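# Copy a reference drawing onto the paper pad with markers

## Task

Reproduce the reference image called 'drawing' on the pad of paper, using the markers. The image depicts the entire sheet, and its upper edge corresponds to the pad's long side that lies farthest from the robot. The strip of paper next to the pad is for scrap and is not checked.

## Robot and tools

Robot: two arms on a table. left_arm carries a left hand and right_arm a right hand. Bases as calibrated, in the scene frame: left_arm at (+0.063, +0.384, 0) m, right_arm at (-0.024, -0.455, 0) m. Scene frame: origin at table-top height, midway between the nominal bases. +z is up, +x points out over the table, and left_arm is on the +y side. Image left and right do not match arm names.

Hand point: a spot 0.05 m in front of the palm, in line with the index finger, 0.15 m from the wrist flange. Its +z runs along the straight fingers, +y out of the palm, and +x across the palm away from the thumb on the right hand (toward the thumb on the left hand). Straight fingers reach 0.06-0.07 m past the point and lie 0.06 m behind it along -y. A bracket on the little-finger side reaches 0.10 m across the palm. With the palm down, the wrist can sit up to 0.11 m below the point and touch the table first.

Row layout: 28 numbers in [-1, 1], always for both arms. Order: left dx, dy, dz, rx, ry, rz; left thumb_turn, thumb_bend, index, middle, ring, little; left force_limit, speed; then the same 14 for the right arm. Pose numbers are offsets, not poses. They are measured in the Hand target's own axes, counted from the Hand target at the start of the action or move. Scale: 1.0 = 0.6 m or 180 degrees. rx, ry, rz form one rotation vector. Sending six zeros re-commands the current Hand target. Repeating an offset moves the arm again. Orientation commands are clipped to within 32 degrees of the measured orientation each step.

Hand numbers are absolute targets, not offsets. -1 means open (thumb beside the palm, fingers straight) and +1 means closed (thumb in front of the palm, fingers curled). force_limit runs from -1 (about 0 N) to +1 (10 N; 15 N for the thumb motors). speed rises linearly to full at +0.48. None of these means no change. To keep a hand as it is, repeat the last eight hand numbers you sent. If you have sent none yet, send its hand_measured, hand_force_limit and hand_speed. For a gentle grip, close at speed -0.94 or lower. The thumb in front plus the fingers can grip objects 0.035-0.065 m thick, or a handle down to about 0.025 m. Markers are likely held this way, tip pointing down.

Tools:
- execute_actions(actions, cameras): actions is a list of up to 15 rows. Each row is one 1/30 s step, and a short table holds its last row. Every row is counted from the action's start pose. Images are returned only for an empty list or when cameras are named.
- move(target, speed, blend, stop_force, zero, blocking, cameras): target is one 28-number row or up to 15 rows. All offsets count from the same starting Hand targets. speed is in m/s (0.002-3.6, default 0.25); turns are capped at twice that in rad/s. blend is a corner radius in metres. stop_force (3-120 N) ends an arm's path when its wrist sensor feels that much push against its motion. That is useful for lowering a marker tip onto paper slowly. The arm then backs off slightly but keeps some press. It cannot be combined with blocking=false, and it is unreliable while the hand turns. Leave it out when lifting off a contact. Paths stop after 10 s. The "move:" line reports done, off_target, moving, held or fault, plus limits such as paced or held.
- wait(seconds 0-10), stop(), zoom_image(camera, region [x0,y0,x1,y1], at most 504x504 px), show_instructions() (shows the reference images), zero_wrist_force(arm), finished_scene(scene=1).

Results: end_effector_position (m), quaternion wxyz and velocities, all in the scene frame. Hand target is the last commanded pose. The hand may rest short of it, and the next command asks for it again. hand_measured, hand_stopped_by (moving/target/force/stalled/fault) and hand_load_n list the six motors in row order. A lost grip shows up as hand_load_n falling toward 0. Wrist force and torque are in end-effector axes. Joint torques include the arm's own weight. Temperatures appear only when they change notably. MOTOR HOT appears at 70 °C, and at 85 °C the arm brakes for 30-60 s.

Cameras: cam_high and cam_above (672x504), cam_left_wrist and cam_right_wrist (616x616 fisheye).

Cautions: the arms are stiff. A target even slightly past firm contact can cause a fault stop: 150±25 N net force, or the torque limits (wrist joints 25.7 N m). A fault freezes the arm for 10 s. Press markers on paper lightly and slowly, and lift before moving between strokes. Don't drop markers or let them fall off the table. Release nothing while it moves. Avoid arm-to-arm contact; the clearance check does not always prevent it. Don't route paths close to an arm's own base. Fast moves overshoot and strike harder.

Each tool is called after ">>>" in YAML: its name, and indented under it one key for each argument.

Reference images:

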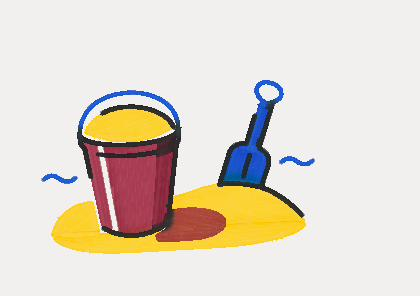

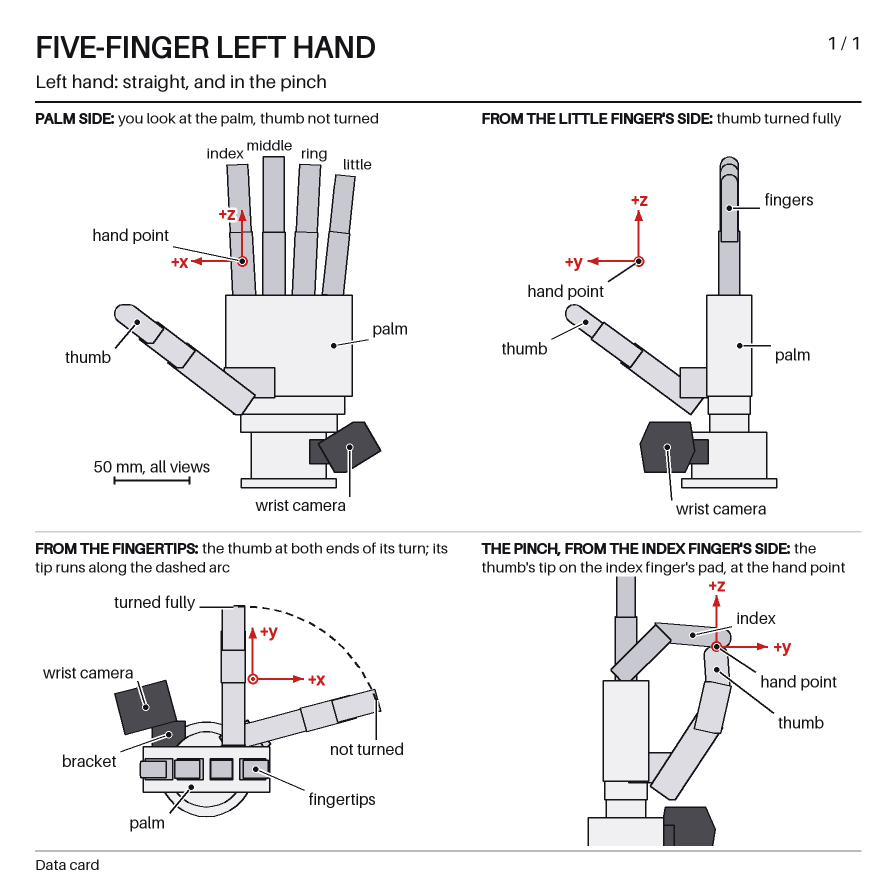

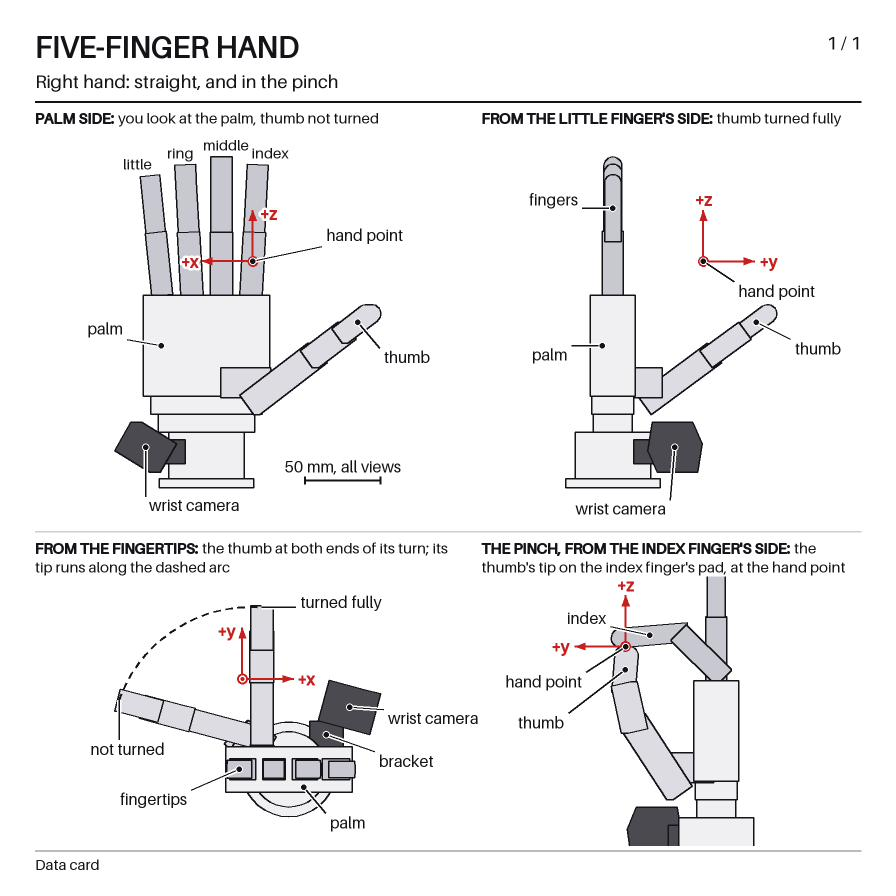

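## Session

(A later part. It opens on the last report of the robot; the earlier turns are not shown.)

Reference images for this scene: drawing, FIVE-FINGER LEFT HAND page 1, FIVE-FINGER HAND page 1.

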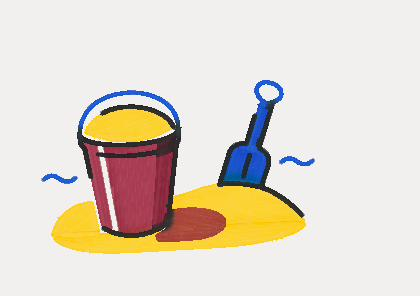

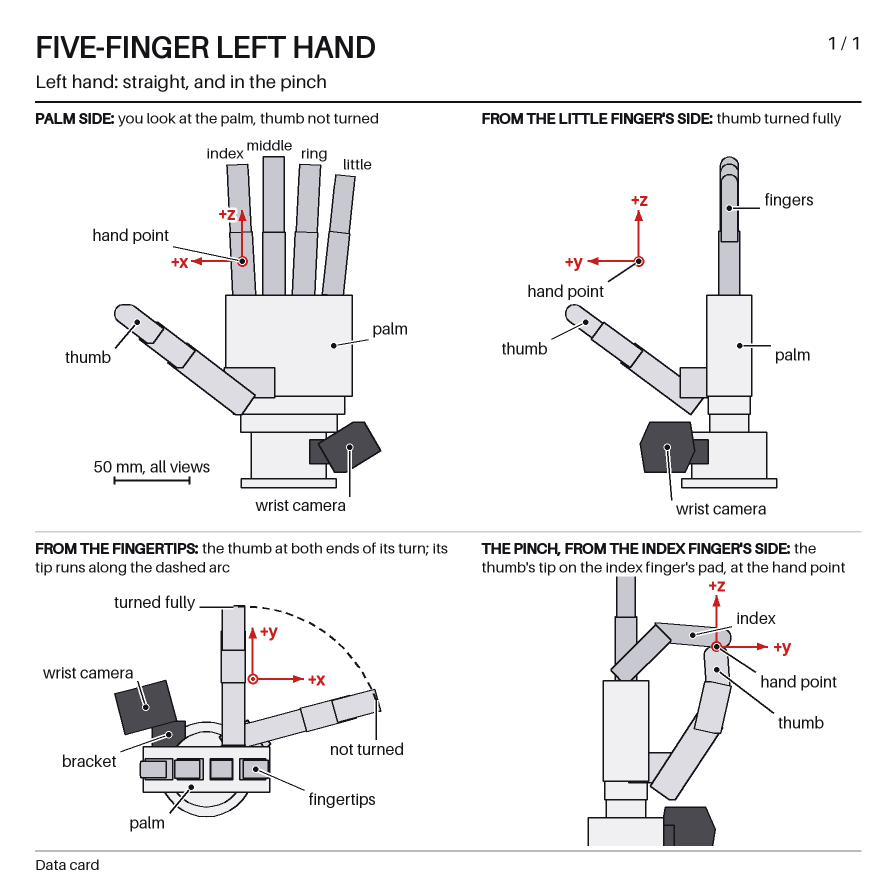

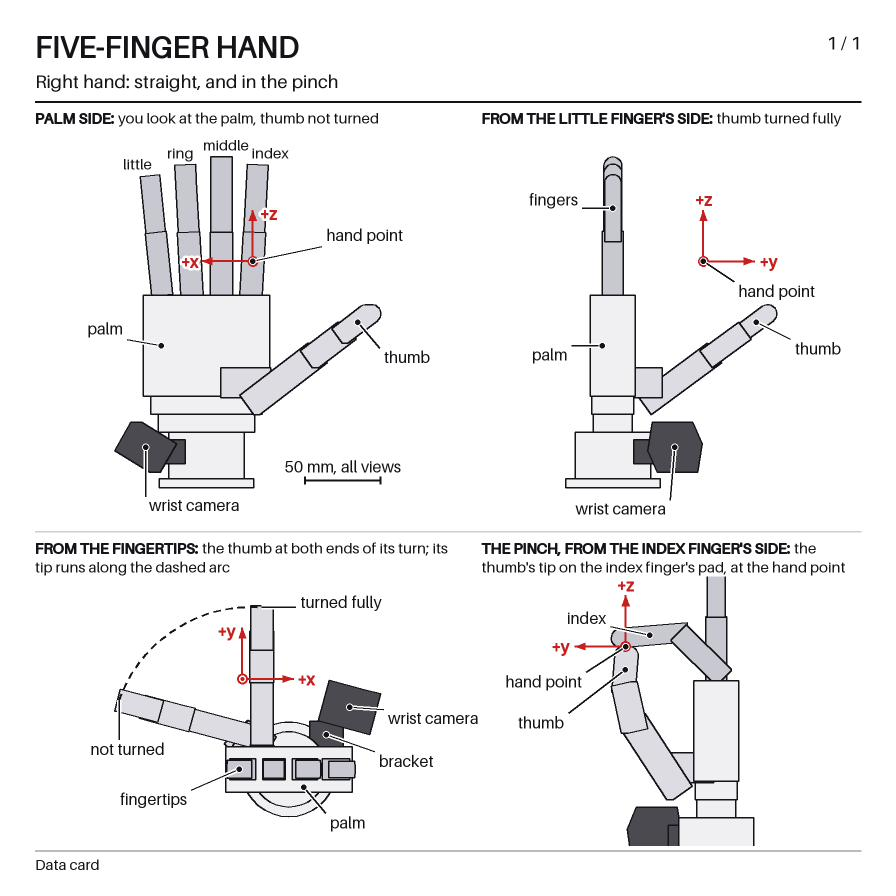

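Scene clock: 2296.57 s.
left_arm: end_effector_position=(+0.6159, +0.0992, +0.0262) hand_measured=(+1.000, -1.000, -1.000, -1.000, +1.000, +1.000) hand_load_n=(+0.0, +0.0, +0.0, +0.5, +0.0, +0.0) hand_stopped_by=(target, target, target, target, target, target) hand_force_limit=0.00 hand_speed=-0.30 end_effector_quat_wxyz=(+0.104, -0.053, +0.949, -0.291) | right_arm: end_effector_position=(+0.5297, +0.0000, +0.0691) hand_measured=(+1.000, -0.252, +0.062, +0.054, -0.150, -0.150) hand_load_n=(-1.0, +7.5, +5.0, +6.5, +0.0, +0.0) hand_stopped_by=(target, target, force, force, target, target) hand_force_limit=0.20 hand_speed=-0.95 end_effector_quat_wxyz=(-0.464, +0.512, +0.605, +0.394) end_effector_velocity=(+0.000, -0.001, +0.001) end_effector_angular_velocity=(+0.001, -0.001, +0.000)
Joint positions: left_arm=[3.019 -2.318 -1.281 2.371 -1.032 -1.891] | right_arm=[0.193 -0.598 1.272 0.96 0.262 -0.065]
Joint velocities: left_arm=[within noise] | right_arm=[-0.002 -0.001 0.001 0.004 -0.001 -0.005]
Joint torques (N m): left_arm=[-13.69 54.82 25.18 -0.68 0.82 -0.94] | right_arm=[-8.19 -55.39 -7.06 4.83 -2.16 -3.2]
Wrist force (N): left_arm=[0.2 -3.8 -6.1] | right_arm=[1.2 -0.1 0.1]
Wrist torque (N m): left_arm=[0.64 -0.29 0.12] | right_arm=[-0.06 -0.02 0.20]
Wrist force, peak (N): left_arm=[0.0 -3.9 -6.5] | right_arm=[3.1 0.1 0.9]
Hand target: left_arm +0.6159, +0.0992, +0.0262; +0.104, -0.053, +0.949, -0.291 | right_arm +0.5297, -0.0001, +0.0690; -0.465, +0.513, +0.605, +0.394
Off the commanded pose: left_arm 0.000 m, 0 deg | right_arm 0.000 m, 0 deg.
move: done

>>> move:
  target:
    - [0,0,0,0,0,0,1,-1,-1,-1,1,1,0,-0.3,0.012879,0,-0.003451,0,0,0,1,-0.25,0.45,0.45,-0.15,-0.15,0.2,-0.95]
    - [0,0,0,0,0,0,1,-1,-1,-1,1,1,0,-0.3,-0.071133,0.016992,-0.316995,0,0,0,1,-0.25,0.45,0.45,-0.15,-0.15,0.2,-0.95]
  speed: 0.2
  blend: [0.002,0]
  cameras: ["cam_above"]

>>> zoom_image:
  camera: "cam_above"
  region: [240, 250, 410, 360]

Scene clock: 2317.10 s.
left_arm: end_effector_position=(+0.6159, +0.0992, +0.0262) hand_measured=(+1.000, -1.000, -1.000, -1.000, +1.000, +1.000) hand_load_n=(+0.0, +0.0, +0.0, +0.5, +0.0, +0.0) hand_stopped_by=(target, target, target, target, target, target) hand_force_limit=0.00 hand_speed=-0.30 end_effector_quat_wxyz=(+0.104, -0.053, +0.949, -0.291) | right_arm: end_effector_position=(+0.5717, -0.1904, +0.0769) hand_measured=(+1.000, -0.252, +0.062, +0.054, -0.150, -0.150) hand_load_n=(+0.0, +7.5, +6.0, +6.0, +0.0, +0.0) hand_stopped_by=(target, target, force, force, target, target) hand_force_limit=0.20 hand_speed=-0.95 end_effector_quat_wxyz=(-0.465, +0.513, +0.605, +0.394)
Joint positions: left_arm=[3.019 -2.318 -1.281 2.371 -1.032 -1.891] | right_arm=[-0.148 -0.556 1.406 1.639 0.44 -0.966]
Joint torques (N m): left_arm=[-14.05 54.03 25.7 -0.73 0.62 -1.34] | right_arm=[-7.3 -60.99 -23.45 1.66 -2.48 0.1]
Wrist force (N): left_arm=[0.2 -3.7 -5.8] | right_arm=[0.2 0.3 0.8]
Wrist torque (N m): left_arm=[0.64 -0.29 0.11] | right_arm=[-0.01 -0.11 0.05]
Wrist force, peak (N): left_arm=[0.0 -4.0 -6.4] | right_arm=[0.7 0.4 2.1]
Hand target: left_arm +0.6159, +0.0992, +0.0262; +0.104, -0.053, +0.949, -0.291 | right_arm +0.5718, -0.1905, +0.0770; -0.465, +0.513, +0.605, +0.394
Off the commanded pose: left_arm 0.000 m, 0 deg | right_arm 0.000 m, 0 deg.
move: done
Images, in order (width x height): cam_above 672x504.

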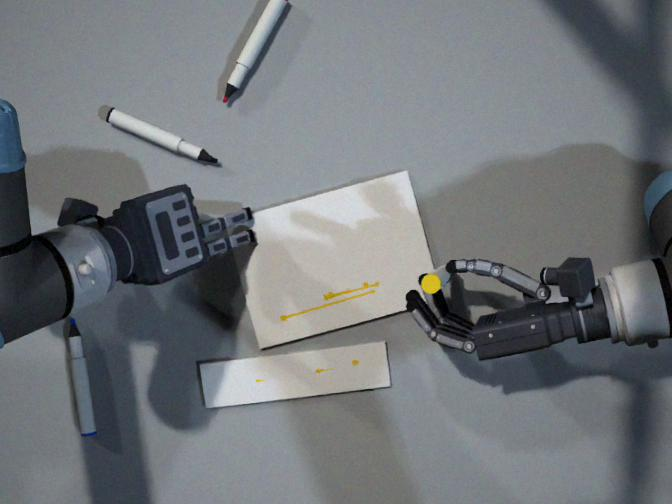

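Scaled by 2.965.

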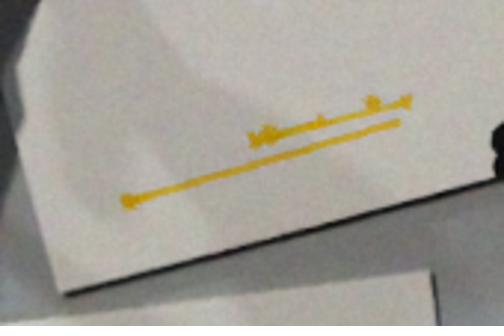

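>>> zoom_image:
  camera: "cam_above"
  region: [240, 328, 280, 368]

>>> zoom_image:
  camera: "cam_above"
  region: [270, 270, 390, 330]

Scaled by 12.600.

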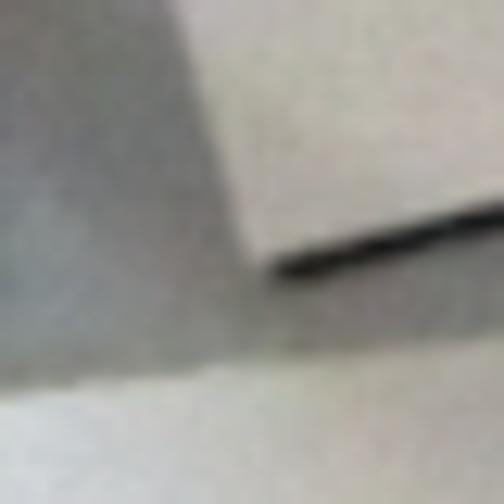

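Scaled by 4.200.

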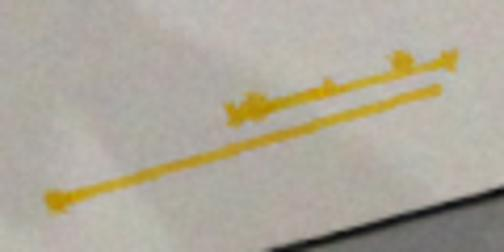

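>>> move:
  target:
    - [0,0,0,0,0,0,1,-1,-1,-1,1,1,0,-0.3,0.049632,0.03103,0.204878,0,0,0,1,-0.25,0.45,0.45,-0.15,-0.15,0.2,-0.95]
    - [0,0,0,0,0,0,1,-1,-1,-1,1,1,0,-0.3,0.041663,0.031031,0.207013,0,0,0,1,-0.25,0.45,0.45,-0.15,-0.15,0.2,-0.95]
    - [0,0,0,0,0,0,1,-1,-1,-1,1,1,0,-0.3,0.030452,0.03255,0.165171,0,0,0,1,-0.25,0.45,0.45,-0.15,-0.15,0.2,-0.95]
    - [0,0,0,0,0,0,1,-1,-1,-1,1,1,0,-0.3,0.028941,0.029481,0.159534,0,0,0,1,-0.25,0.45,0.45,-0.15,-0.15,0.2,-0.95]
    - [0,0,0,0,0,0,1,-1,-1,-1,1,1,0,-0.3,0.043749,0.027475,0.214796,0,0,0,1,-0.25,0.45,0.45,-0.15,-0.15,0.2,-0.95]
    - [0,0,0,0,0,0,1,-1,-1,-1,1,1,0,-0.3,0.045619,0.023539,0.221778,0,0,0,1,-0.25,0.45,0.45,-0.15,-0.15,0.2,-0.95]
    - [0,0,0,0,0,0,1,-1,-1,-1,1,1,0,-0.3,0.027639,0.025975,0.154673,0,0,0,1,-0.25,0.45,0.45,-0.15,-0.15,0.2,-0.95]
    - [0,0,0,0,0,0,1,-1,-1,-1,1,1,0,-0.3,0.026549,0.02244,0.1506,0,0,0,1,-0.25,0.45,0.45,-0.15,-0.15,0.2,-0.95]
    - [0,0,0,0,0,0,1,-1,-1,-1,1,1,0,-0.3,0.046856,0.019689,0.226389,0,0,0,1,-0.25,0.45,0.45,-0.15,-0.15,0.2,-0.95]
    - [0,0,0,0,0,0,1,-1,-1,-1,1,1,0,-0.3,0.047668,0.015896,0.229423,0,0,0,1,-0.25,0.45,0.45,-0.15,-0.15,0.2,-0.95]
    - [0,0,0,0,0,0,1,-1,-1,-1,1,1,0,-0.3,0.025457,0.018906,0.146529,0,0,0,1,-0.25,0.45,0.45,-0.15,-0.15,0.2,-0.95]
    - [0,0,0,0,0,0,1,-1,-1,-1,1,1,0,-0.3,0.033426,0.018906,0.144394,0,0,0,1,-0.25,0.45,0.45,-0.15,-0.15,0.2,-0.95]
  speed: [0.15,0.012,0.05,0.05,0.05,0.05,0.05,0.05,0.05,0.05,0.05,0.05]
  blend: [0.002,0,0.0008,0.0008,0.0008,0.0008,0.0008,0.0008,0.0008,0.0008,0.0008,0]

Scene clock: 2436.27 s.
left_arm: end_effector_position=(+0.6159, +0.0992, +0.0262) hand_measured=(+1.000, -1.000, -1.000, -1.000, +1.000, +1.000) hand_load_n=(+0.0, +0.0, +0.0, +0.5, +0.0, +0.0) hand_stopped_by=(target, target, target, target, target, target) hand_force_limit=0.00 hand_speed=-0.30 end_effector_quat_wxyz=(+0.104, -0.053, +0.949, -0.291) | right_arm: end_effector_position=(+0.5683, -0.1010, +0.0740) hand_measured=(+1.000, -0.252, +0.062, +0.054, -0.150, -0.150) hand_load_n=(-0.5, +7.0, +6.0, +6.0, +0.0, +0.0) hand_stopped_by=(target, target, force, force, target, target) hand_force_limit=0.20 hand_speed=-0.95 end_effector_quat_wxyz=(-0.465, +0.513, +0.605, +0.394)
Joint positions: left_arm=[3.019 -2.318 -1.281 2.371 -1.032 -1.891] | right_arm=[0.009 -0.541 1.308 1.443 0.328 -0.666]
Joint torques (N m): left_arm=[-12.54 53.85 25.49 -0.76 0.7 -0.94] | right_arm=[8.99 -43.88 -16.37 -0.13 -3.92 2.85]
Wrist force (N): left_arm=[0.5 -3.4 -6.4] | right_arm=[0.5 0.4 1.1]
Wrist torque (N m): left_arm=[0.71 -0.36 0.13] | right_arm=[0.04 -0.15 0.06]
Wrist force, peak (N): left_arm=[-0.1 -4.1 -6.4] | right_arm=[4.5 0.7 0.7]
Hand target: left_arm +0.6159, +0.0992, +0.0262; +0.104, -0.053, +0.949, -0.291 | right_arm +0.5683, -0.1010, +0.0739; -0.465, +0.513, +0.605, +0.394
Off the commanded pose: left_arm 0.000 m, 0 deg | right_arm 0.000 m, 0 deg.
move: done

>>> move:
  target: [0,0,0,0,0,0,1,-1,-1,-1,1,1,0,-0.3,-0.048652,0.006592,-0.181578,0,0,0,1,-0.25,0.45,0.45,-0.15,-0.15,0.2,-0.95]
  speed: 0.2
  cameras: ["cam_above"]

>>> zoom_image:
  camera: "cam_above"
  region: [270, 230, 410, 350]

>>> zoom_image:
  camera: "cam_above"
  region: [240, 328, 280, 368]

>>> zoom_image:
  camera: "cam_above"
  region: [388, 151, 428, 191]

Scene clock: 2450.73 s.
left_arm: end_effector_position=(+0.6159, +0.0992, +0.0262) hand_measured=(+1.000, -1.000, -1.000, -1.000, +1.000, +1.000) hand_load_n=(+0.0, +0.0, +0.0, +0.5, +0.0, +0.0) hand_stopped_by=(target, target, target, target, target, target) hand_force_limit=0.00 hand_speed=-0.30 end_effector_quat_wxyz=(+0.104, -0.053, +0.949, -0.291) | right_arm: end_effector_position=(+0.5908, -0.2115, +0.0739) hand_measured=(+1.000, -0.252, +0.062, +0.054, -0.150, -0.150) hand_load_n=(-0.5, +7.5, +6.0, +5.5, +0.0, +0.0) hand_stopped_by=(target, target, force, force, target, target) hand_force_limit=0.20 hand_speed=-0.95 end_effector_quat_wxyz=(-0.465, +0.513, +0.605, +0.394)
Joint positions: left_arm=[3.019 -2.318 -1.281 2.371 -1.032 -1.891] | right_arm=[-0.178 -0.521 1.342 1.704 0.463 -1.006]
Joint torques (N m): left_arm=[-12.64 54.36 24.85 -0.8 0.57 -0.54] | right_arm=[-7.25 -62.16 -11.84 1.4 -2.35 0.61]
Wrist force (N): left_arm=[0.3 -3.7 -6.0] | right_arm=[0.7 -0.3 0.4]
Wrist torque (N m): left_arm=[0.65 -0.31 0.12] | right_arm=[-0.07 -0.19 0.11]
Wrist force, peak (N): left_arm=[0.5 -3.9 -6.2] | right_arm=[0.8 0.5 2.2]
Hand target: left_arm +0.6159, +0.0992, +0.0262; +0.104, -0.053, +0.949, -0.291 | right_arm +0.5908, -0.2116, +0.0739; -0.465, +0.513, +0.605, +0.394
Off the commanded pose: left_arm 0.000 m, 0 deg | right_arm 0.000 m, 0 deg.
move: done
Images, in order (width x height): cam_above 672x504.

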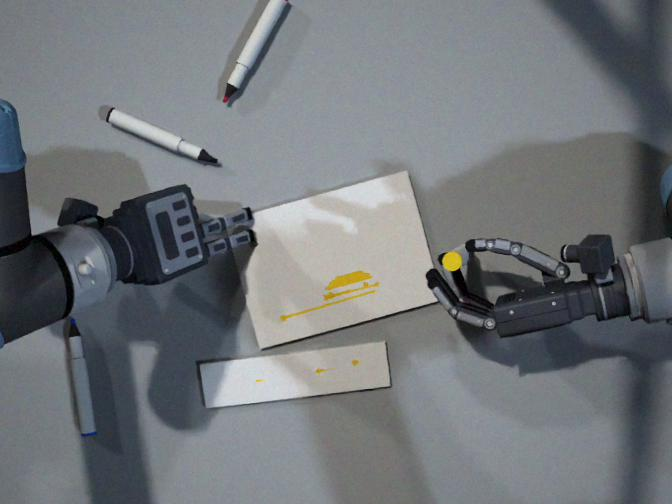

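Scaled by 3.600.

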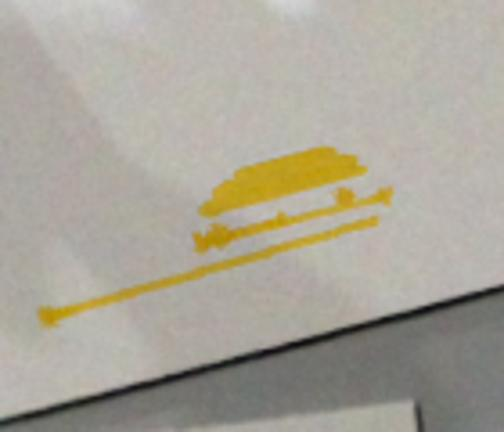

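Scaled by 12.600.

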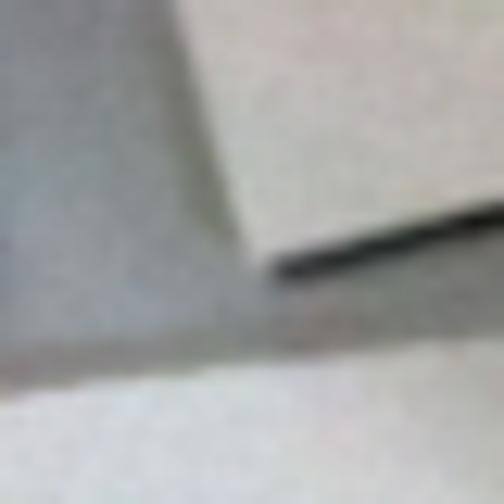

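Scaled by 12.600.

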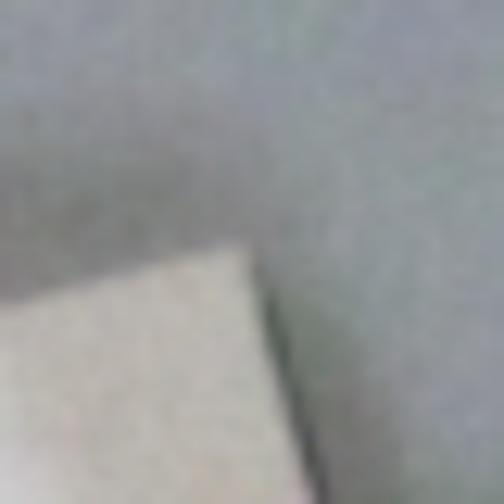

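>>> move:
  target:
    - [0,0,0,0,0,0,1,-1,-1,-1,1,1,0,-0.3,0.07168,-0.012986,0.267519,0,0,0,1,-0.25,0.45,0.45,-0.15,-0.15,0.2,-0.95]
    - [0,0,0,0,0,0,1,-1,-1,-1,1,1,0,-0.3,0.063872,-0.012986,0.269611,0,0,0,1,-0.25,0.45,0.45,-0.15,-0.15,0.2,-0.95]
    - [0,0,0,0,0,0,1,-1,-1,-1,1,1,0,-0.3,0.039334,-0.009662,0.178033,0,0,0,1,-0.25,0.45,0.45,-0.15,-0.15,0.2,-0.95]
    - [0,0,0,0,0,0,1,-1,-1,-1,1,1,0,-0.3,0.038245,-0.013032,0.173966,0,0,0,1,-0.25,0.45,0.45,-0.15,-0.15,0.2,-0.95]
    - [0,0,0,0,0,0,1,-1,-1,-1,1,1,0,-0.3,0.064051,-0.016529,0.270282,0,0,0,1,-0.25,0.45,0.45,-0.15,-0.15,0.2,-0.95]
    - [0,0,0,0,0,0,1,-1,-1,-1,1,1,0,-0.3,0.064231,-0.020071,0.270952,0,0,0,1,-0.25,0.45,0.45,-0.15,-0.15,0.2,-0.95]
    - [0,0,0,0,0,0,1,-1,-1,-1,1,1,0,-0.3,0.037367,-0.016432,0.170689,0,0,0,1,-0.25,0.45,0.45,-0.15,-0.15,0.2,-0.95]
    - [0,0,0,0,0,0,1,-1,-1,-1,1,1,0,-0.3,0.036911,-0.019889,0.168992,0,0,0,1,-0.25,0.45,0.45,-0.15,-0.15,0.2,-0.95]
    - [0,0,0,0,0,0,1,-1,-1,-1,1,1,0,-0.3,0.064622,-0.023644,0.272412,0,0,0,1,-0.25,0.45,0.45,-0.15,-0.15,0.2,-0.95]
    - [0,0,0,0,0,0,1,-1,-1,-1,1,1,0,-0.3,0.064801,-0.027186,0.273083,0,0,0,1,-0.25,0.45,0.45,-0.15,-0.15,0.2,-0.95]
    - [0,0,0,0,0,0,1,-1,-1,-1,1,1,0,-0.3,0.036879,-0.023403,0.168873,0,0,0,1,-0.25,0.45,0.45,-0.15,-0.15,0.2,-0.95]
    - [0,0,0,0,0,0,1,-1,-1,-1,1,1,0,-0.3,0.037694,-0.027033,0.171911,0,0,0,1,-0.25,0.45,0.45,-0.15,-0.15,0.2,-0.95]
    - [0,0,0,0,0,0,1,-1,-1,-1,1,1,0,-0.3,0.065192,-0.030759,0.274543,0,0,0,1,-0.25,0.45,0.45,-0.15,-0.15,0.2,-0.95]
    - [0,0,0,0,0,0,1,-1,-1,-1,1,1,0,-0.3,0.073,-0.030759,0.272451,0,0,0,1,-0.25,0.45,0.45,-0.15,-0.15,0.2,-0.95]
  speed: [0.2,0.012,0.06,0.06,0.06,0.06,0.06,0.06,0.06,0.06,0.06,0.06,0.06,0.06]
  blend: [0.002,0,0.0008,0.0008,0.0008,0.0008,0.0008,0.0008,0.0008,0.0008,0.0008,0.0008,0.0008,0]

Scene clock: 2517.00 s.
left_arm: end_effector_position=(+0.6159, +0.0992, +0.0262) hand_measured=(+1.000, -1.000, -1.000, -1.000, +1.000, +1.000) hand_load_n=(+0.0, +0.0, +0.0, +0.5, +0.5, +0.0) hand_stopped_by=(target, target, target, target, target, target) hand_force_limit=0.00 hand_speed=-0.30 end_effector_quat_wxyz=(+0.104, -0.053, +0.949, -0.291) | right_arm: end_effector_position=(+0.5447, -0.0477, +0.0740) hand_measured=(+1.000, -0.252, +0.062, +0.054, -0.150, -0.150) hand_load_n=(-0.5, +7.5, +6.0, +6.0, +0.0, +0.0) hand_stopped_by=(target, target, force, force, target, target) hand_force_limit=0.20 hand_speed=-0.95 end_effector_quat_wxyz=(-0.465, +0.513, +0.605, +0.394)
Joint positions: left_arm=[3.019 -2.318 -1.281 2.371 -1.032 -1.891] | right_arm=[0.105 -0.574 1.303 1.214 0.281 -0.387]
Joint torques (N m): left_arm=[-13.05 52.87 24.18 -0.86 0.78 -0.33] | right_arm=[-5.78 -42.77 -5.44 2.53 1.56 -2.52]
Wrist force (N): left_arm=[-0.2 -3.6 -5.9] | right_arm=[-0.1 0.5 0.4]
Wrist torque (N m): left_arm=[0.66 -0.24 0.09] | right_arm=[0.06 -0.02 0.17]
Wrist force, peak (N): left_arm=[0.0 -3.8 -6.4] | right_arm=[3.1 0.0 0.7]
Hand target: left_arm +0.6159, +0.0992, +0.0262; +0.104, -0.053, +0.949, -0.291 | right_arm +0.5447, -0.0477, +0.0740; -0.465, +0.513, +0.605, +0.394
Off the commanded pose: left_arm 0.000 m, 0 deg | right_arm 0.000 m, 0 deg.
move: done

>>> move:
  target:
    - [0,0,0,0,0,0,1,-1,-1,-1,1,1,0,-0.3,0.02313,-0.006816,0.086321,0,0,0,1,-0.25,0.45,0.45,-0.15,-0.15,0.2,-0.95]
    - [0,0,0,0,0,0,1,-1,-1,-1,1,1,0,-0.3,0.015322,-0.006816,0.088413,0,0,0,1,-0.25,0.45,0.45,-0.15,-0.15,0.2,-0.95]
    - [0,0,0,0,0,0,1,-1,-1,-1,1,1,0,-0.3,-0.032378,-0.000353,-0.089612,0,0,0,1,-0.25,0.45,0.45,-0.15,-0.15,0.2,-0.95]
    - [0,0,0,0,0,0,1,-1,-1,-1,1,1,0,-0.3,-0.028589,-0.002912,-0.075471,0,0,0,1,-0.25,0.45,0.45,-0.15,-0.15,0.2,-0.95]
    - [0,0,0,0,0,0,1,-1,-1,-1,1,1,0,-0.3,-0.022917,-0.008018,-0.054302,0,0,0,1,-0.25,0.45,0.45,-0.15,-0.15,0.2,-0.95]
    - [0,0,0,0,0,0,1,-1,-1,-1,1,1,0,-0.3,0.013464,-0.01311,0.081482,0,0,0,1,-0.25,0.45,0.45,-0.15,-0.15,0.2,-0.95]
    - [0,0,0,0,0,0,1,-1,-1,-1,1,1,0,-0.3,0.010471,-0.016224,0.07031,0,0,0,1,-0.25,0.45,0.45,-0.15,-0.15,0.2,-0.95]
    - [0,0,0,0,0,0,1,-1,-1,-1,1,1,0,-0.3,-0.013855,-0.012928,-0.020479,0,0,0,1,-0.25,0.45,0.45,-0.15,-0.15,0.2,-0.95]
    - [0,0,0,0,0,0,1,-1,-1,-1,1,1,0,-0.3,-0.007531,-0.01624,0.003122,0,0,0,1,-0.25,0.45,0.45,-0.15,-0.15,0.2,-0.95]
    - [0,0,0,0,0,0,1,-1,-1,-1,1,1,0,-0.3,0.005795,-0.018046,0.052859,0,0,0,1,-0.25,0.45,0.45,-0.15,-0.15,0.2,-0.95]
    - [0,0,0,0,0,0,1,-1,-1,-1,1,1,0,-0.3,0.013603,-0.018046,0.050767,0,0,0,1,-0.25,0.45,0.45,-0.15,-0.15,0.2,-0.95]
  speed: [0.2,0.012,0.06,0.06,0.06,0.06,0.06,0.06,0.06,0.06,0.06]
  blend: [0.002,0,0.0008,0.0008,0.0008,0.0008,0.0008,0.0008,0.0008,0.0008,0]

Scene clock: 2562.37 s.
left_arm: end_effector_position=(+0.6159, +0.0992, +0.0262) hand_measured=(+1.000, -1.000, -1.000, -1.000, +1.000, +1.000) hand_load_n=(+0.0, +0.0, +0.0, +0.5, +0.0, +0.0) hand_stopped_by=(target, target, target, target, target, target) hand_force_limit=0.00 hand_speed=-0.30 end_effector_quat_wxyz=(+0.104, -0.053, +0.949, -0.291) | right_arm: end_effector_position=(+0.5289, -0.0183, +0.0740) hand_measured=(+1.000, -0.252, +0.062, +0.054, -0.150, -0.150) hand_load_n=(-0.5, +7.5, +6.0, +5.5, +0.5, +0.0) hand_stopped_by=(target, target, force, force, target, target) hand_force_limit=0.20 hand_speed=-0.95 end_effector_quat_wxyz=(-0.465, +0.512, +0.605, +0.394)
Joint positions: left_arm=[3.019 -2.318 -1.281 2.371 -1.032 -1.891] | right_arm=[0.16 -0.605 1.308 1.049 0.266 -0.19]
Joint torques (N m): left_arm=[-12.66 53.55 25.19 -0.79 0.85 0.06] | right_arm=[-6.25 -42.77 -6.83 3.84 1.23 -2.6]
Wrist force (N): left_arm=[0.2 -3.6 -5.9] | right_arm=[0.0 0.5 0.6]
Wrist torque (N m): left_arm=[0.66 -0.30 0.11] | right_arm=[0.01 -0.02 0.21]
Wrist force, peak (N): left_arm=[0.2 -3.7 -6.5] | right_arm=[3.8 -0.2 0.7]
Hand target: left_arm +0.6159, +0.0992, +0.0262; +0.104, -0.053, +0.949, -0.291 | right_arm +0.5289, -0.0184, +0.0740; -0.465, +0.513, +0.605, +0.394
Off the commanded pose: left_arm 0.000 m, 0 deg | right_arm 0.000 m, 0 deg.
move: done

>>> move:
  target:
    - [0,0,0,0,0,0,1,-1,-1,-1,1,1,0,-0.3,-0.006815,0.016069,0.005798,0,0,0,1,-0.25,0.45,0.45,-0.15,-0.15,0.2,-0.95]
    - [0,0,0,0,0,0,1,-1,-1,-1,1,1,0,-0.3,0.002281,0.014836,0.039745,0,0,0,1,-0.25,0.45,0.45,-0.15,-0.15,0.2,-0.95]
    - [0,0,0,0,0,0,1,-1,-1,-1,1,1,0,-0.3,0.002101,0.01838,0.039075,0,0,0,1,-0.25,0.45,0.45,-0.15,-0.15,0.2,-0.95]
    - [0,0,0,0,0,0,1,-1,-1,-1,1,1,0,-0.3,-0.006783,0.019584,0.005917,0,0,0,1,-0.25,0.45,0.45,-0.15,-0.15,0.2,-0.95]
    - [0,0,0,0,0,0,1,-1,-1,-1,1,1,0,-0.3,-0.006751,0.023098,0.006036,0,0,0,1,-0.25,0.45,0.45,-0.15,-0.15,0.2,-0.95]
    - [0,0,0,0,0,0,1,-1,-1,-1,1,1,0,-0.3,0.001922,0.021923,0.038404,0,0,0,1,-0.25,0.45,0.45,-0.15,-0.15,0.2,-0.95]
    - [0,0,0,0,0,0,1,-1,-1,-1,1,1,0,-0.3,0.001319,0.025524,0.036155,0,0,0,1,-0.25,0.45,0.45,-0.15,-0.15,0.2,-0.95]
    - [0,0,0,0,0,0,1,-1,-1,-1,1,1,0,-0.3,-0.006507,0.026584,0.006944,0,0,0,1,-0.25,0.45,0.45,-0.15,-0.15,0.2,-0.95]
    - [0,0,0,0,0,0,1,-1,-1,-1,1,1,0,-0.3,-0.006264,0.030069,0.007853,0,0,0,1,-0.25,0.45,0.45,-0.15,-0.15,0.2,-0.95]
    - [0,0,0,0,0,0,1,-1,-1,-1,1,1,0,-0.3,0.000717,0.029124,0.033905,0,0,0,1,-0.25,0.45,0.45,-0.15,-0.15,0.2,-0.95]
    - [0,0,0,0,0,0,1,-1,-1,-1,1,1,0,-0.3,-0.000098,0.032752,0.030867,0,0,0,1,-0.25,0.45,0.45,-0.15,-0.15,0.2,-0.95]
    - [0,0,0,0,0,0,1,-1,-1,-1,1,1,0,-0.3,-0.00602,0.033555,0.008761,0,0,0,1,-0.25,0.45,0.45,-0.15,-0.15,0.2,-0.95]
    - [0,0,0,0,0,0,1,-1,-1,-1,1,1,0,-0.3,-0.005995,0.036416,0.008858,0,0,0,1,-0.25,0.45,0.45,-0.15,-0.15,0.2,-0.95]
    - [0,0,0,0,0,0,1,-1,-1,-1,1,1,0,-0.3,-0.001342,0.035785,0.026227,0,0,0,1,-0.25,0.45,0.45,-0.15,-0.15,0.2,-0.95]
    - [0,0,0,0,0,0,1,-1,-1,-1,1,1,0,-0.3,0.006466,0.035785,0.024135,0,0,0,1,-0.25,0.45,0.45,-0.15,-0.15,0.2,-0.95]
  speed: [0.02,0.05,0.05,0.05,0.05,0.05,0.05,0.05,0.05,0.05,0.05,0.05,0.05,0.05,0.05]
  blend: [0,0.0008,0.0008,0.0008,0.0008,0.0008,0.0008,0.0008,0.0008,0.0008,0.0008,0.0008,0.0008,0.0008,0]

Scene clock: 2627.63 s.
left_arm: end_effector_position=(+0.6159, +0.0992, +0.0262) hand_measured=(+1.000, -1.000, -1.000, -1.000, +1.000, +1.000) hand_load_n=(+0.0, +0.0, +0.5, +0.5, +0.0, +0.0) hand_stopped_by=(target, target, target, target, target, target) hand_force_limit=0.00 hand_speed=-0.30 end_effector_quat_wxyz=(+0.104, -0.053, +0.949, -0.291) | right_arm: end_effector_position=(+0.5476, +0.0000, +0.0741) hand_measured=(+1.000, -0.252, +0.062, +0.054, -0.150, -0.150) hand_load_n=(+0.0, +7.5, +6.0, +6.0, +0.0, +0.0) hand_stopped_by=(target, target, force, force, target, target) hand_force_limit=0.20 hand_speed=-0.95 end_effector_quat_wxyz=(-0.465, +0.512, +0.605, +0.394)
Joint positions: left_arm=[3.019 -2.318 -1.281 2.371 -1.032 -1.891] | right_arm=[0.188 -0.57 1.2 1.02 0.262 -0.083]
Joint torques (N m): left_arm=[-13.61 54.04 25.27 -0.89 0.74 0.39] | right_arm=[-7.64 -44.6 -7.48 3.06 0.74 -2.6]
Wrist force (N): left_arm=[0.3 -3.6 -5.7] | right_arm=[0.0 0.5 0.8]
Wrist torque (N m): left_arm=[0.66 -0.30 0.12] | right_arm=[0.01 -0.04 0.22]
Wrist force, peak (N): left_arm=[0.1 -3.8 -6.5] | right_arm=[2.8 -0.2 -0.3]
Hand target: left_arm +0.6159, +0.0992, +0.0262; +0.104, -0.053, +0.949, -0.291 | right_arm +0.5476, -0.0001, +0.0740; -0.465, +0.513, +0.605, +0.394
Off the commanded pose: left_arm 0.000 m, 0 deg | right_arm 0.000 m, 0 deg.
move: done

>>> move:
  target: [0,0,0,0,0,0,1,-1,-1,-1,1,1,0,-0.3,-0.084612,0.011464,-0.315788,0,0,0,1,-0.25,0.45,0.45,-0.15,-0.15,0.2,-0.95]
  speed: 0.25
  cameras: ["cam_above"]

>>> zoom_image:
  camera: "cam_above"
  region: [250, 240, 410, 360]

>>> zoom_image:
  camera: "cam_above"
  region: [240, 328, 280, 368]

Scene clock: 2639.67 s.
left_arm: end_effector_position=(+0.6159, +0.0992, +0.0262) hand_measured=(+1.000, -1.000, -1.000, -1.000, +1.000, +1.000) hand_load_n=(+0.0, +0.0, +0.0, +1.0, +0.0, +0.0) hand_stopped_by=(target, target, target, target, target, target) hand_force_limit=0.00 hand_speed=-0.30 end_effector_quat_wxyz=(+0.104, -0.053, +0.949, -0.291) | right_arm: end_effector_position=(+0.5866, -0.1923, +0.0738) hand_measured=(+1.000, -0.252, +0.062, +0.054, -0.150, -0.150) hand_load_n=(+0.0, +7.5, +6.5, +6.0, +0.0, +0.0) hand_stopped_by=(target, target, force, force, target, target) hand_force_limit=0.20 hand_speed=-0.95 end_effector_quat_wxyz=(-0.465, +0.513, +0.605, +0.394)
Joint positions: left_arm=[3.019 -2.318 -1.281 2.371 -1.032 -1.891] | right_arm=[-0.146 -0.526 1.346 1.667 0.438 -0.963]
Joint torques (N m): left_arm=[-13.55 53.53 24.63 -0.83 0.84 0.41] | right_arm=[-7.31 -61.8 -23.29 2.54 -1.99 -0.81]
Wrist force (N): left_arm=[-0.1 -3.5 -6.0] | right_arm=[0.4 -0.3 0.4]
Wrist torque (N m): left_arm=[0.68 -0.26 0.10] | right_arm=[-0.10 -0.15 0.05]
Wrist force, peak (N): left_arm=[0.2 -4.0 -6.3] | right_arm=[0.5 0.4 2.0]
Hand target: left_arm +0.6159, +0.0992, +0.0262; +0.104, -0.053, +0.949, -0.291 | right_arm +0.5867, -0.1924, +0.0739; -0.465, +0.513, +0.605, +0.394
Off the commanded pose: left_arm 0.000 m, 0 deg | right_arm 0.000 m, 0 deg.
move: done
Images, in order (width x height): cam_above 672x504.

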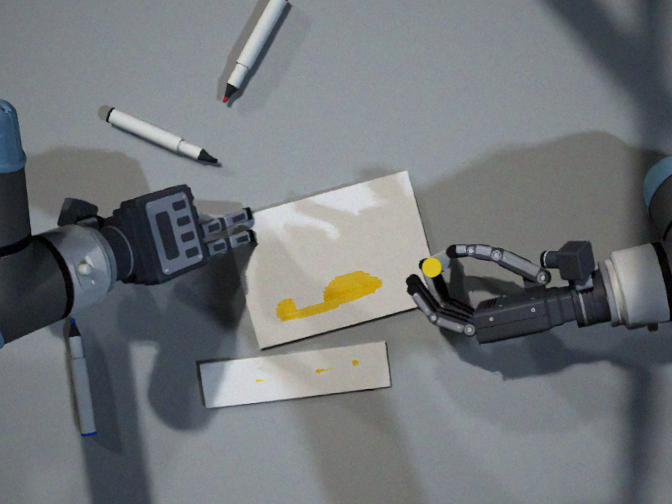

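Scaled by 3.150.

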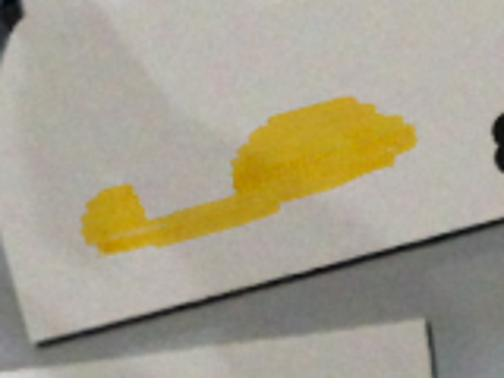

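Scaled by 12.600.

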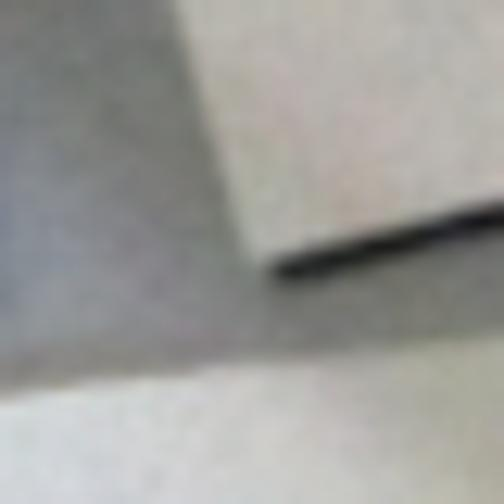

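>>> move:
  target: [0,0,0,0,0,0,1,-1,-1,-1,1,1,0,-0.3,0.076369,0.055556,0.272139,0,0,0,1,-0.25,0.45,0.45,-0.15,-0.15,0.2,-0.95]
  speed: 0.15
  cameras: ["cam_above","cam_high"]

Scene clock: 2663.30 s.
left_arm: end_effector_position=(+0.6159, +0.0992, +0.0262) hand_measured=(+1.000, -1.000, -1.000, -1.000, +1.000, +1.000) hand_load_n=(-0.5, +0.0, +0.0, +0.5, +0.0, +0.0) hand_stopped_by=(target, target, target, target, target, target) hand_force_limit=0.00 hand_speed=-0.30 end_effector_quat_wxyz=(+0.104, -0.053, +0.949, -0.291) | right_arm: end_effector_position=(+0.5916, -0.0197, +0.0760) hand_measured=(+1.000, -0.252, +0.062, +0.054, -0.150, -0.150) hand_load_n=(+0.0, +7.5, +6.0, +6.0, +0.0, +0.0) hand_stopped_by=(target, target, force, force, target, target) hand_force_limit=0.20 hand_speed=-0.95 end_effector_quat_wxyz=(-0.464, +0.513, +0.605, +0.394)
Joint positions: left_arm=[3.019 -2.318 -1.281 2.371 -1.032 -1.891] | right_arm=[0.146 -0.479 1.046 1.236 0.269 -0.241]
Joint torques (N m): left_arm=[-13.35 52.76 25.47 -0.75 0.7 0.78] | right_arm=[2.04 -48.44 -24.27 4.09 0.99 -0.52]
Wrist force (N): left_arm=[0.0 -3.5 -5.8] | right_arm=[0.2 0.3 0.4]
Wrist torque (N m): left_arm=[0.67 -0.26 0.10] | right_arm=[0.01 -0.05 0.21]
Wrist force, peak (N): left_arm=[-0.1 -3.9 -6.4] | right_arm=[0.8 0.4 1.8]
Hand target: left_arm +0.6159, +0.0992, +0.0262; +0.104, -0.053, +0.949, -0.291 | right_arm +0.5916, -0.0196, +0.0760; -0.465, +0.513, +0.605, +0.394
Off the commanded pose: left_arm 0.000 m, 0 deg | right_arm 0.000 m, 0 deg.
move: done
Images, in order (width x height): cam_high 672x504, cam_above 672x504.

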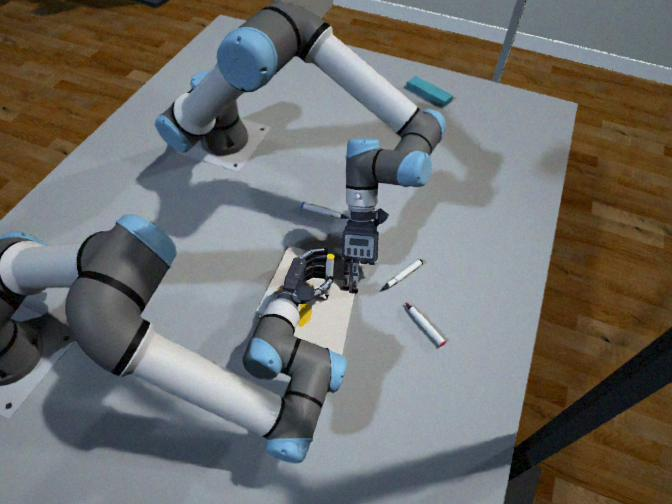

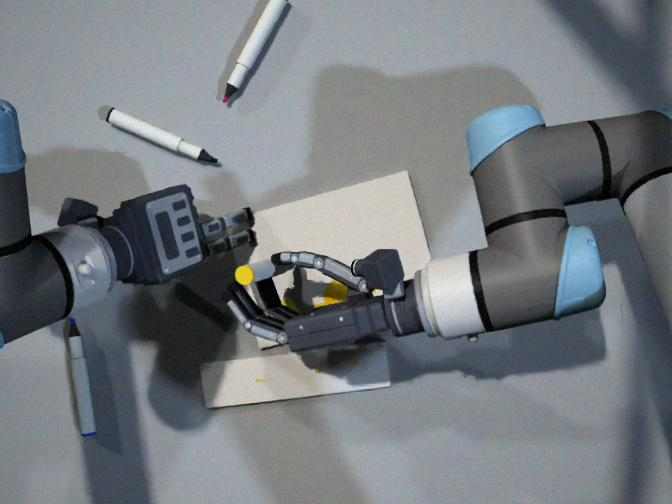

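>>> move:
  target: [0,0,0,0,0,0,1,-1,-1,-1,1,1,0,-0.3,-0.011269,0,0.00302,0,0,0,1,-0.25,0.45,0.45,-0.15,-0.15,0.2,-0.95]
  speed: 0.006
  stop_force: 3

Scene clock: 2678.20 s.
left_arm: end_effector_position=(+0.6159, +0.0992, +0.0262) hand_measured=(+1.000, -1.000, -1.000, -1.000, +1.000, +1.000) hand_load_n=(+0.0, +0.0, +0.0, +0.5, +0.0, +0.0) hand_stopped_by=(target, target, target, target, target, target) hand_force_limit=0.00 hand_speed=-0.30 end_effector_quat_wxyz=(+0.104, -0.053, +0.949, -0.291) | right_arm: end_effector_position=(+0.5916, -0.0196, +0.0692) hand_measured=(+1.000, -0.252, +0.062, +0.054, -0.150, -0.150) hand_load_n=(-1.0, +7.5, +6.0, +6.0, +0.0, +0.0) hand_stopped_by=(target, target, force, force, target, target) hand_force_limit=0.20 hand_speed=-0.95 end_effector_quat_wxyz=(-0.465, +0.513, +0.605, +0.394)
Joint positions: left_arm=[3.019 -2.318 -1.281 2.371 -1.032 -1.891] | right_arm=[0.146 -0.469 1.045 1.227 0.269 -0.241]
Joint torques (N m): left_arm=[-12.51 52.65 24.73 -0.81 0.64 0.88] | right_arm=[6.87 -63.18 -15.25 4.59 -0.47 -1.8]
Wrist force (N): left_arm=[0.1 -3.7 -6.3] | right_arm=[3.7 0.1 0.8]
Wrist torque (N m): left_arm=[0.68 -0.30 0.10] | right_arm=[-0.03 -0.06 0.18]
Wrist force, peak (N): left_arm=[0.3 -4.1 -6.1] | right_arm=[5.0 0.3 0.7]
Hand target: left_arm +0.6159, +0.0992, +0.0262; +0.104, -0.053, +0.949, -0.291 | right_arm +0.5916, -0.0196, +0.0692; -0.465, +0.513, +0.605, +0.394
Off the commanded pose: left_arm 0.000 m, 0 deg | right_arm 0.000 m, 0 deg.
move: contact (right_arm)

>>> move:
  target:
    - [0,0,0,0,0,0,1,-1,-1,-1,1,1,0,-0.3,0.000805,0,-0.000216,0,0,0,1,-0.25,0.45,0.45,-0.15,-0.15,0.2,-0.95]
    - [0,0,0,0,0,0,1,-1,-1,-1,1,1,0,-0.3,0.00907,0.000516,0.030629,0,0,0,1,-0.25,0.45,0.45,-0.15,-0.15,0.2,-0.95]
    - [0,0,0,0,0,0,1,-1,-1,-1,1,1,0,-0.3,-0.007641,0.00278,-0.031739,0,0,0,1,-0.25,0.45,0.45,-0.15,-0.15,0.2,-0.95]
    - [0,0,0,0,0,0,1,-1,-1,-1,1,1,0,-0.3,-0.008308,-0.000648,-0.034226,0,0,0,1,-0.25,0.45,0.45,-0.15,-0.15,0.2,-0.95]
    - [0,0,0,0,0,0,1,-1,-1,-1,1,1,0,-0.3,0.009672,-0.003084,0.032879,0,0,0,1,-0.25,0.45,0.45,-0.15,-0.15,0.2,-0.95]
    - [0,0,0,0,0,0,1,-1,-1,-1,1,1,0,-0.3,0.010063,-0.006656,0.034339,0,0,0,1,-0.25,0.45,0.45,-0.15,-0.15,0.2,-0.95]
    - [0,0,0,0,0,0,1,-1,-1,-1,1,1,0,-0.3,-0.008551,-0.004134,-0.035135,0,0,0,1,-0.25,0.45,0.45,-0.15,-0.15,0.2,-0.95]
    - [0,0,0,0,0,0,1,-1,-1,-1,1,1,0,-0.3,-0.00689,-0.007795,-0.028936,0,0,0,1,-0.25,0.45,0.45,-0.15,-0.15,0.2,-0.95]
    - [0,0,0,0,0,0,1,-1,-1,-1,1,1,0,-0.3,0.009609,-0.010031,0.032643,0,0,0,1,-0.25,0.45,0.45,-0.15,-0.15,0.2,-0.95]
    - [0,0,0,0,0,0,1,-1,-1,-1,1,1,0,-0.3,0.007041,-0.012957,0.023059,0,0,0,1,-0.25,0.45,0.45,-0.15,-0.15,0.2,-0.95]
    - [0,0,0,0,0,0,1,-1,-1,-1,1,1,0,-0.3,-0.004593,-0.011381,-0.020362,0,0,0,1,-0.25,0.45,0.45,-0.15,-0.15,0.2,-0.95]
    - [0,0,0,0,0,0,1,-1,-1,-1,1,1,0,-0.3,0.003456,-0.011381,-0.022519,0,0,0,1,-0.25,0.45,0.45,-0.15,-0.15,0.2,-0.95]
  speed: [0.01,0.05,0.05,0.05,0.05,0.05,0.05,0.05,0.05,0.05,0.05,0.05]
  blend: [0,0.0008,0.0008,0.0008,0.0008,0.0008,0.0008,0.0008,0.0008,0.0008,0.0008,0]

Scene clock: 2727.50 s.
left_arm: end_effector_position=(+0.6159, +0.0992, +0.0262) hand_measured=(+1.000, -1.000, -1.000, -1.000, +1.000, +1.000) hand_load_n=(+0.0, +0.0, +0.5, +0.5, +0.0, +0.0) hand_stopped_by=(target, target, target, target, target, target) hand_force_limit=0.00 hand_speed=-0.30 end_effector_quat_wxyz=(+0.104, -0.053, +0.949, -0.291) | right_arm: end_effector_position=(+0.5869, -0.0332, +0.0747) hand_measured=(+1.000, -0.252, +0.062, +0.054, -0.150, -0.150) hand_load_n=(-0.5, +7.5, +6.0, +6.0, +0.0, +0.0) hand_stopped_by=(target, target, force, force, target, target) hand_force_limit=0.20 hand_speed=-0.95 end_effector_quat_wxyz=(-0.464, +0.513, +0.605, +0.394)
Joint positions: left_arm=[3.019 -2.318 -1.281 2.371 -1.032 -1.891] | right_arm=[0.125 -0.49 1.096 1.271 0.275 -0.318]
Joint torques (N m): left_arm=[-13.08 52.64 24.94 -1.06 0.71 1.28] | right_arm=[8.37 -44.77 -23.81 -0.31 -2.95 2.83]
Wrist force (N): left_arm=[0.1 -3.7 -5.8] | right_arm=[0.3 0.3 0.7]
Wrist torque (N m): left_arm=[0.63 -0.27 0.11] | right_arm=[0.03 -0.07 0.09]
Wrist force, peak (N): left_arm=[0.2 -4.0 -6.3] | right_arm=[4.1 0.1 0.8]
Hand target: left_arm +0.6159, +0.0992, +0.0262; +0.104, -0.053, +0.949, -0.291 | right_arm +0.5869, -0.0331, +0.0747; -0.465, +0.513, +0.605, +0.394
Off the commanded pose: left_arm 0.000 m, 0 deg | right_arm 0.000 m, 0 deg.
move: done

>>> move:
  target:
    - [0,0,0,0,0,0,1,-1,-1,-1,1,1,0,-0.3,-0.009715,0.017586,-0.004384,0,0,0,1,-0.25,0.45,0.45,-0.15,-0.15,0.2,-0.95]
    - [0,0,0,0,0,0,1,-1,-1,-1,1,1,0,-0.3,0.004458,0.015666,0.04851,0,0,0,1,-0.25,0.45,0.45,-0.15,-0.15,0.2,-0.95]
    - [0,0,0,0,0,0,1,-1,-1,-1,1,1,0,-0.3,0.003008,0.019381,0.043103,0,0,0,1,-0.25,0.45,0.45,-0.15,-0.15,0.2,-0.95]
    - [0,0,0,0,0,0,1,-1,-1,-1,1,1,0,-0.3,-0.008626,0.020957,-0.000318,0,0,0,1,-0.25,0.45,0.45,-0.15,-0.15,0.2,-0.95]
    - [0,0,0,0,0,0,1,-1,-1,-1,1,1,0,-0.3,-0.006692,0.02405,0.006901,0,0,0,1,-0.25,0.45,0.45,-0.15,-0.15,0.2,-0.95]
    - [0,0,0,0,0,0,1,-1,-1,-1,1,1,0,-0.3,0.001347,0.022961,0.036901,0,0,0,1,-0.25,0.45,0.45,-0.15,-0.15,0.2,-0.95]
    - [0,0,0,0,0,0,1,-1,-1,-1,1,1,0,-0.3,0.009396,0.022961,0.034744,0,0,0,1,-0.25,0.45,0.45,-0.15,-0.15,0.2,-0.95]
    - [0,0,0,0,0,0,1,-1,-1,-1,1,1,0,-0.3,-0.06887,0.033565,-0.25736,0,0,0,1,-0.25,0.45,0.45,-0.15,-0.15,0.2,-0.95]
  speed: [0.02,0.05,0.05,0.05,0.05,0.05,0.05,0.2]
  blend: [0,0.0008,0.0008,0.0008,0.0008,0.0008,0.002,0]
  cameras: ["cam_above"]

>>> zoom_image:
  camera: "cam_above"
  region: [230, 190, 400, 350]

>>> zoom_image:
  camera: "cam_above"
  region: [240, 328, 280, 368]

>>> zoom_image:
  camera: "cam_above"
  region: [388, 151, 428, 191]

Scene clock: 2773.27 s.
left_arm: end_effector_position=(+0.6159, +0.0992, +0.0262) hand_measured=(+1.000, -1.000, -1.000, -1.000, +1.000, +1.000) hand_load_n=(+0.0, +0.0, +0.0, +0.5, +0.0, +0.0) hand_stopped_by=(target, target, target, target, target, target) hand_force_limit=0.00 hand_speed=-0.30 end_effector_quat_wxyz=(+0.104, -0.053, +0.949, -0.291) | right_arm: end_effector_position=(+0.6331, -0.1874, +0.0746) hand_measured=(+1.000, -0.252, +0.062, +0.054, -0.150, -0.150) hand_load_n=(-0.5, +7.5, +6.0, +6.0, +0.0, +0.0) hand_stopped_by=(target, target, force, force, target, target) hand_force_limit=0.20 hand_speed=-0.95 end_effector_quat_wxyz=(-0.465, +0.513, +0.605, +0.394)
Joint positions: left_arm=[3.019 -2.318 -1.281 2.371 -1.032 -1.891] | right_arm=[-0.124 -0.44 1.137 1.76 0.421 -0.931]
Joint torques (N m): left_arm=[-12.5 52.27 24.65 -1.08 0.74 1.42] | right_arm=[-6.63 -64.84 -25.77 1.56 -2.83 0]
Wrist force (N): left_arm=[0.2 -3.7 -5.9] | right_arm=[0.5 -0.2 1.0]
Wrist torque (N m): left_arm=[0.64 -0.28 0.11] | right_arm=[-0.13 -0.21 0.02]
Wrist force, peak (N): left_arm=[0.1 -4.1 -6.2] | right_arm=[1.0 0.0 2.0]
Hand target: left_arm +0.6159, +0.0992, +0.0262; +0.104, -0.053, +0.949, -0.291 | right_arm +0.6331, -0.1875, +0.0747; -0.465, +0.513, +0.605, +0.394
Off the commanded pose: left_arm 0.000 m, 0 deg | right_arm 0.000 m, 0 deg.
move: done
Images, in order (width x height): cam_above 672x504.

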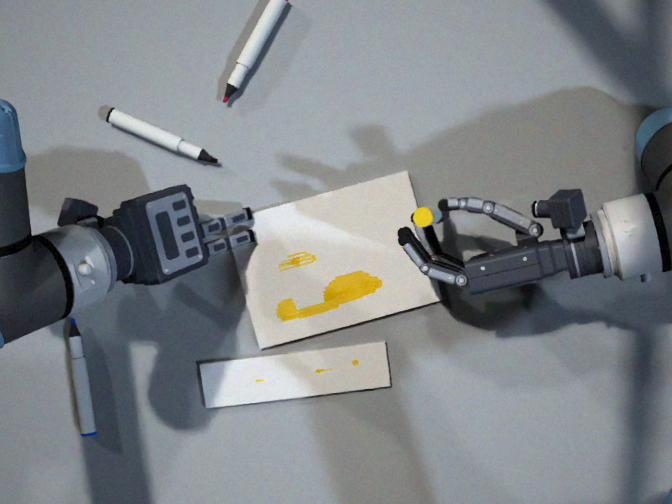

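Scaled by 2.965.

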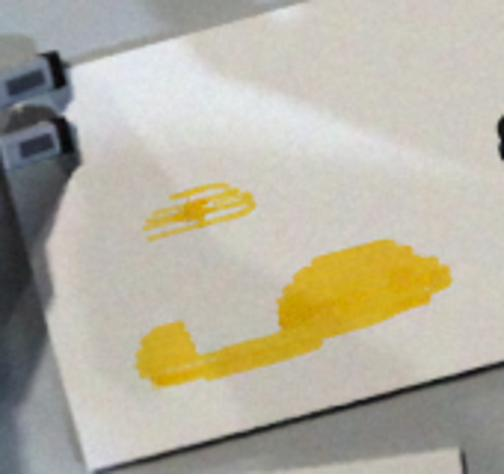

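Scaled by 12.600.

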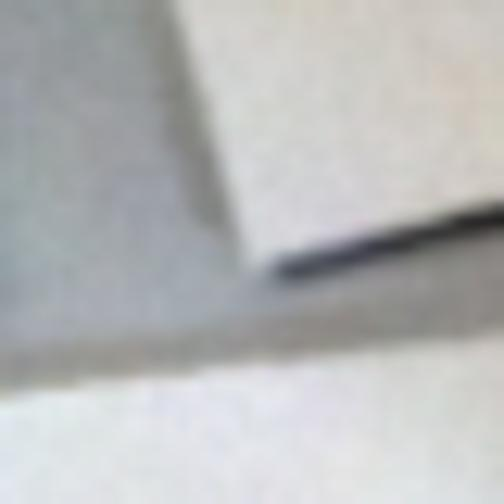

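Scaled by 12.600.

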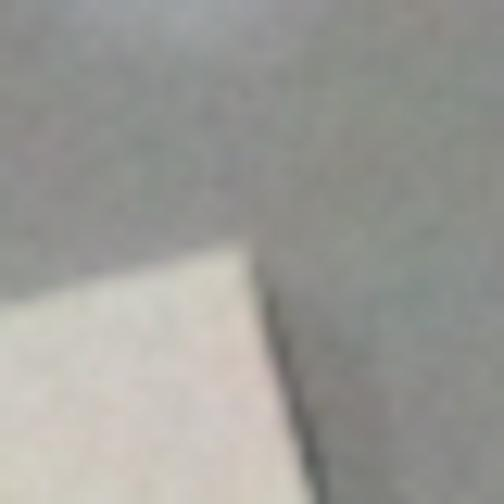

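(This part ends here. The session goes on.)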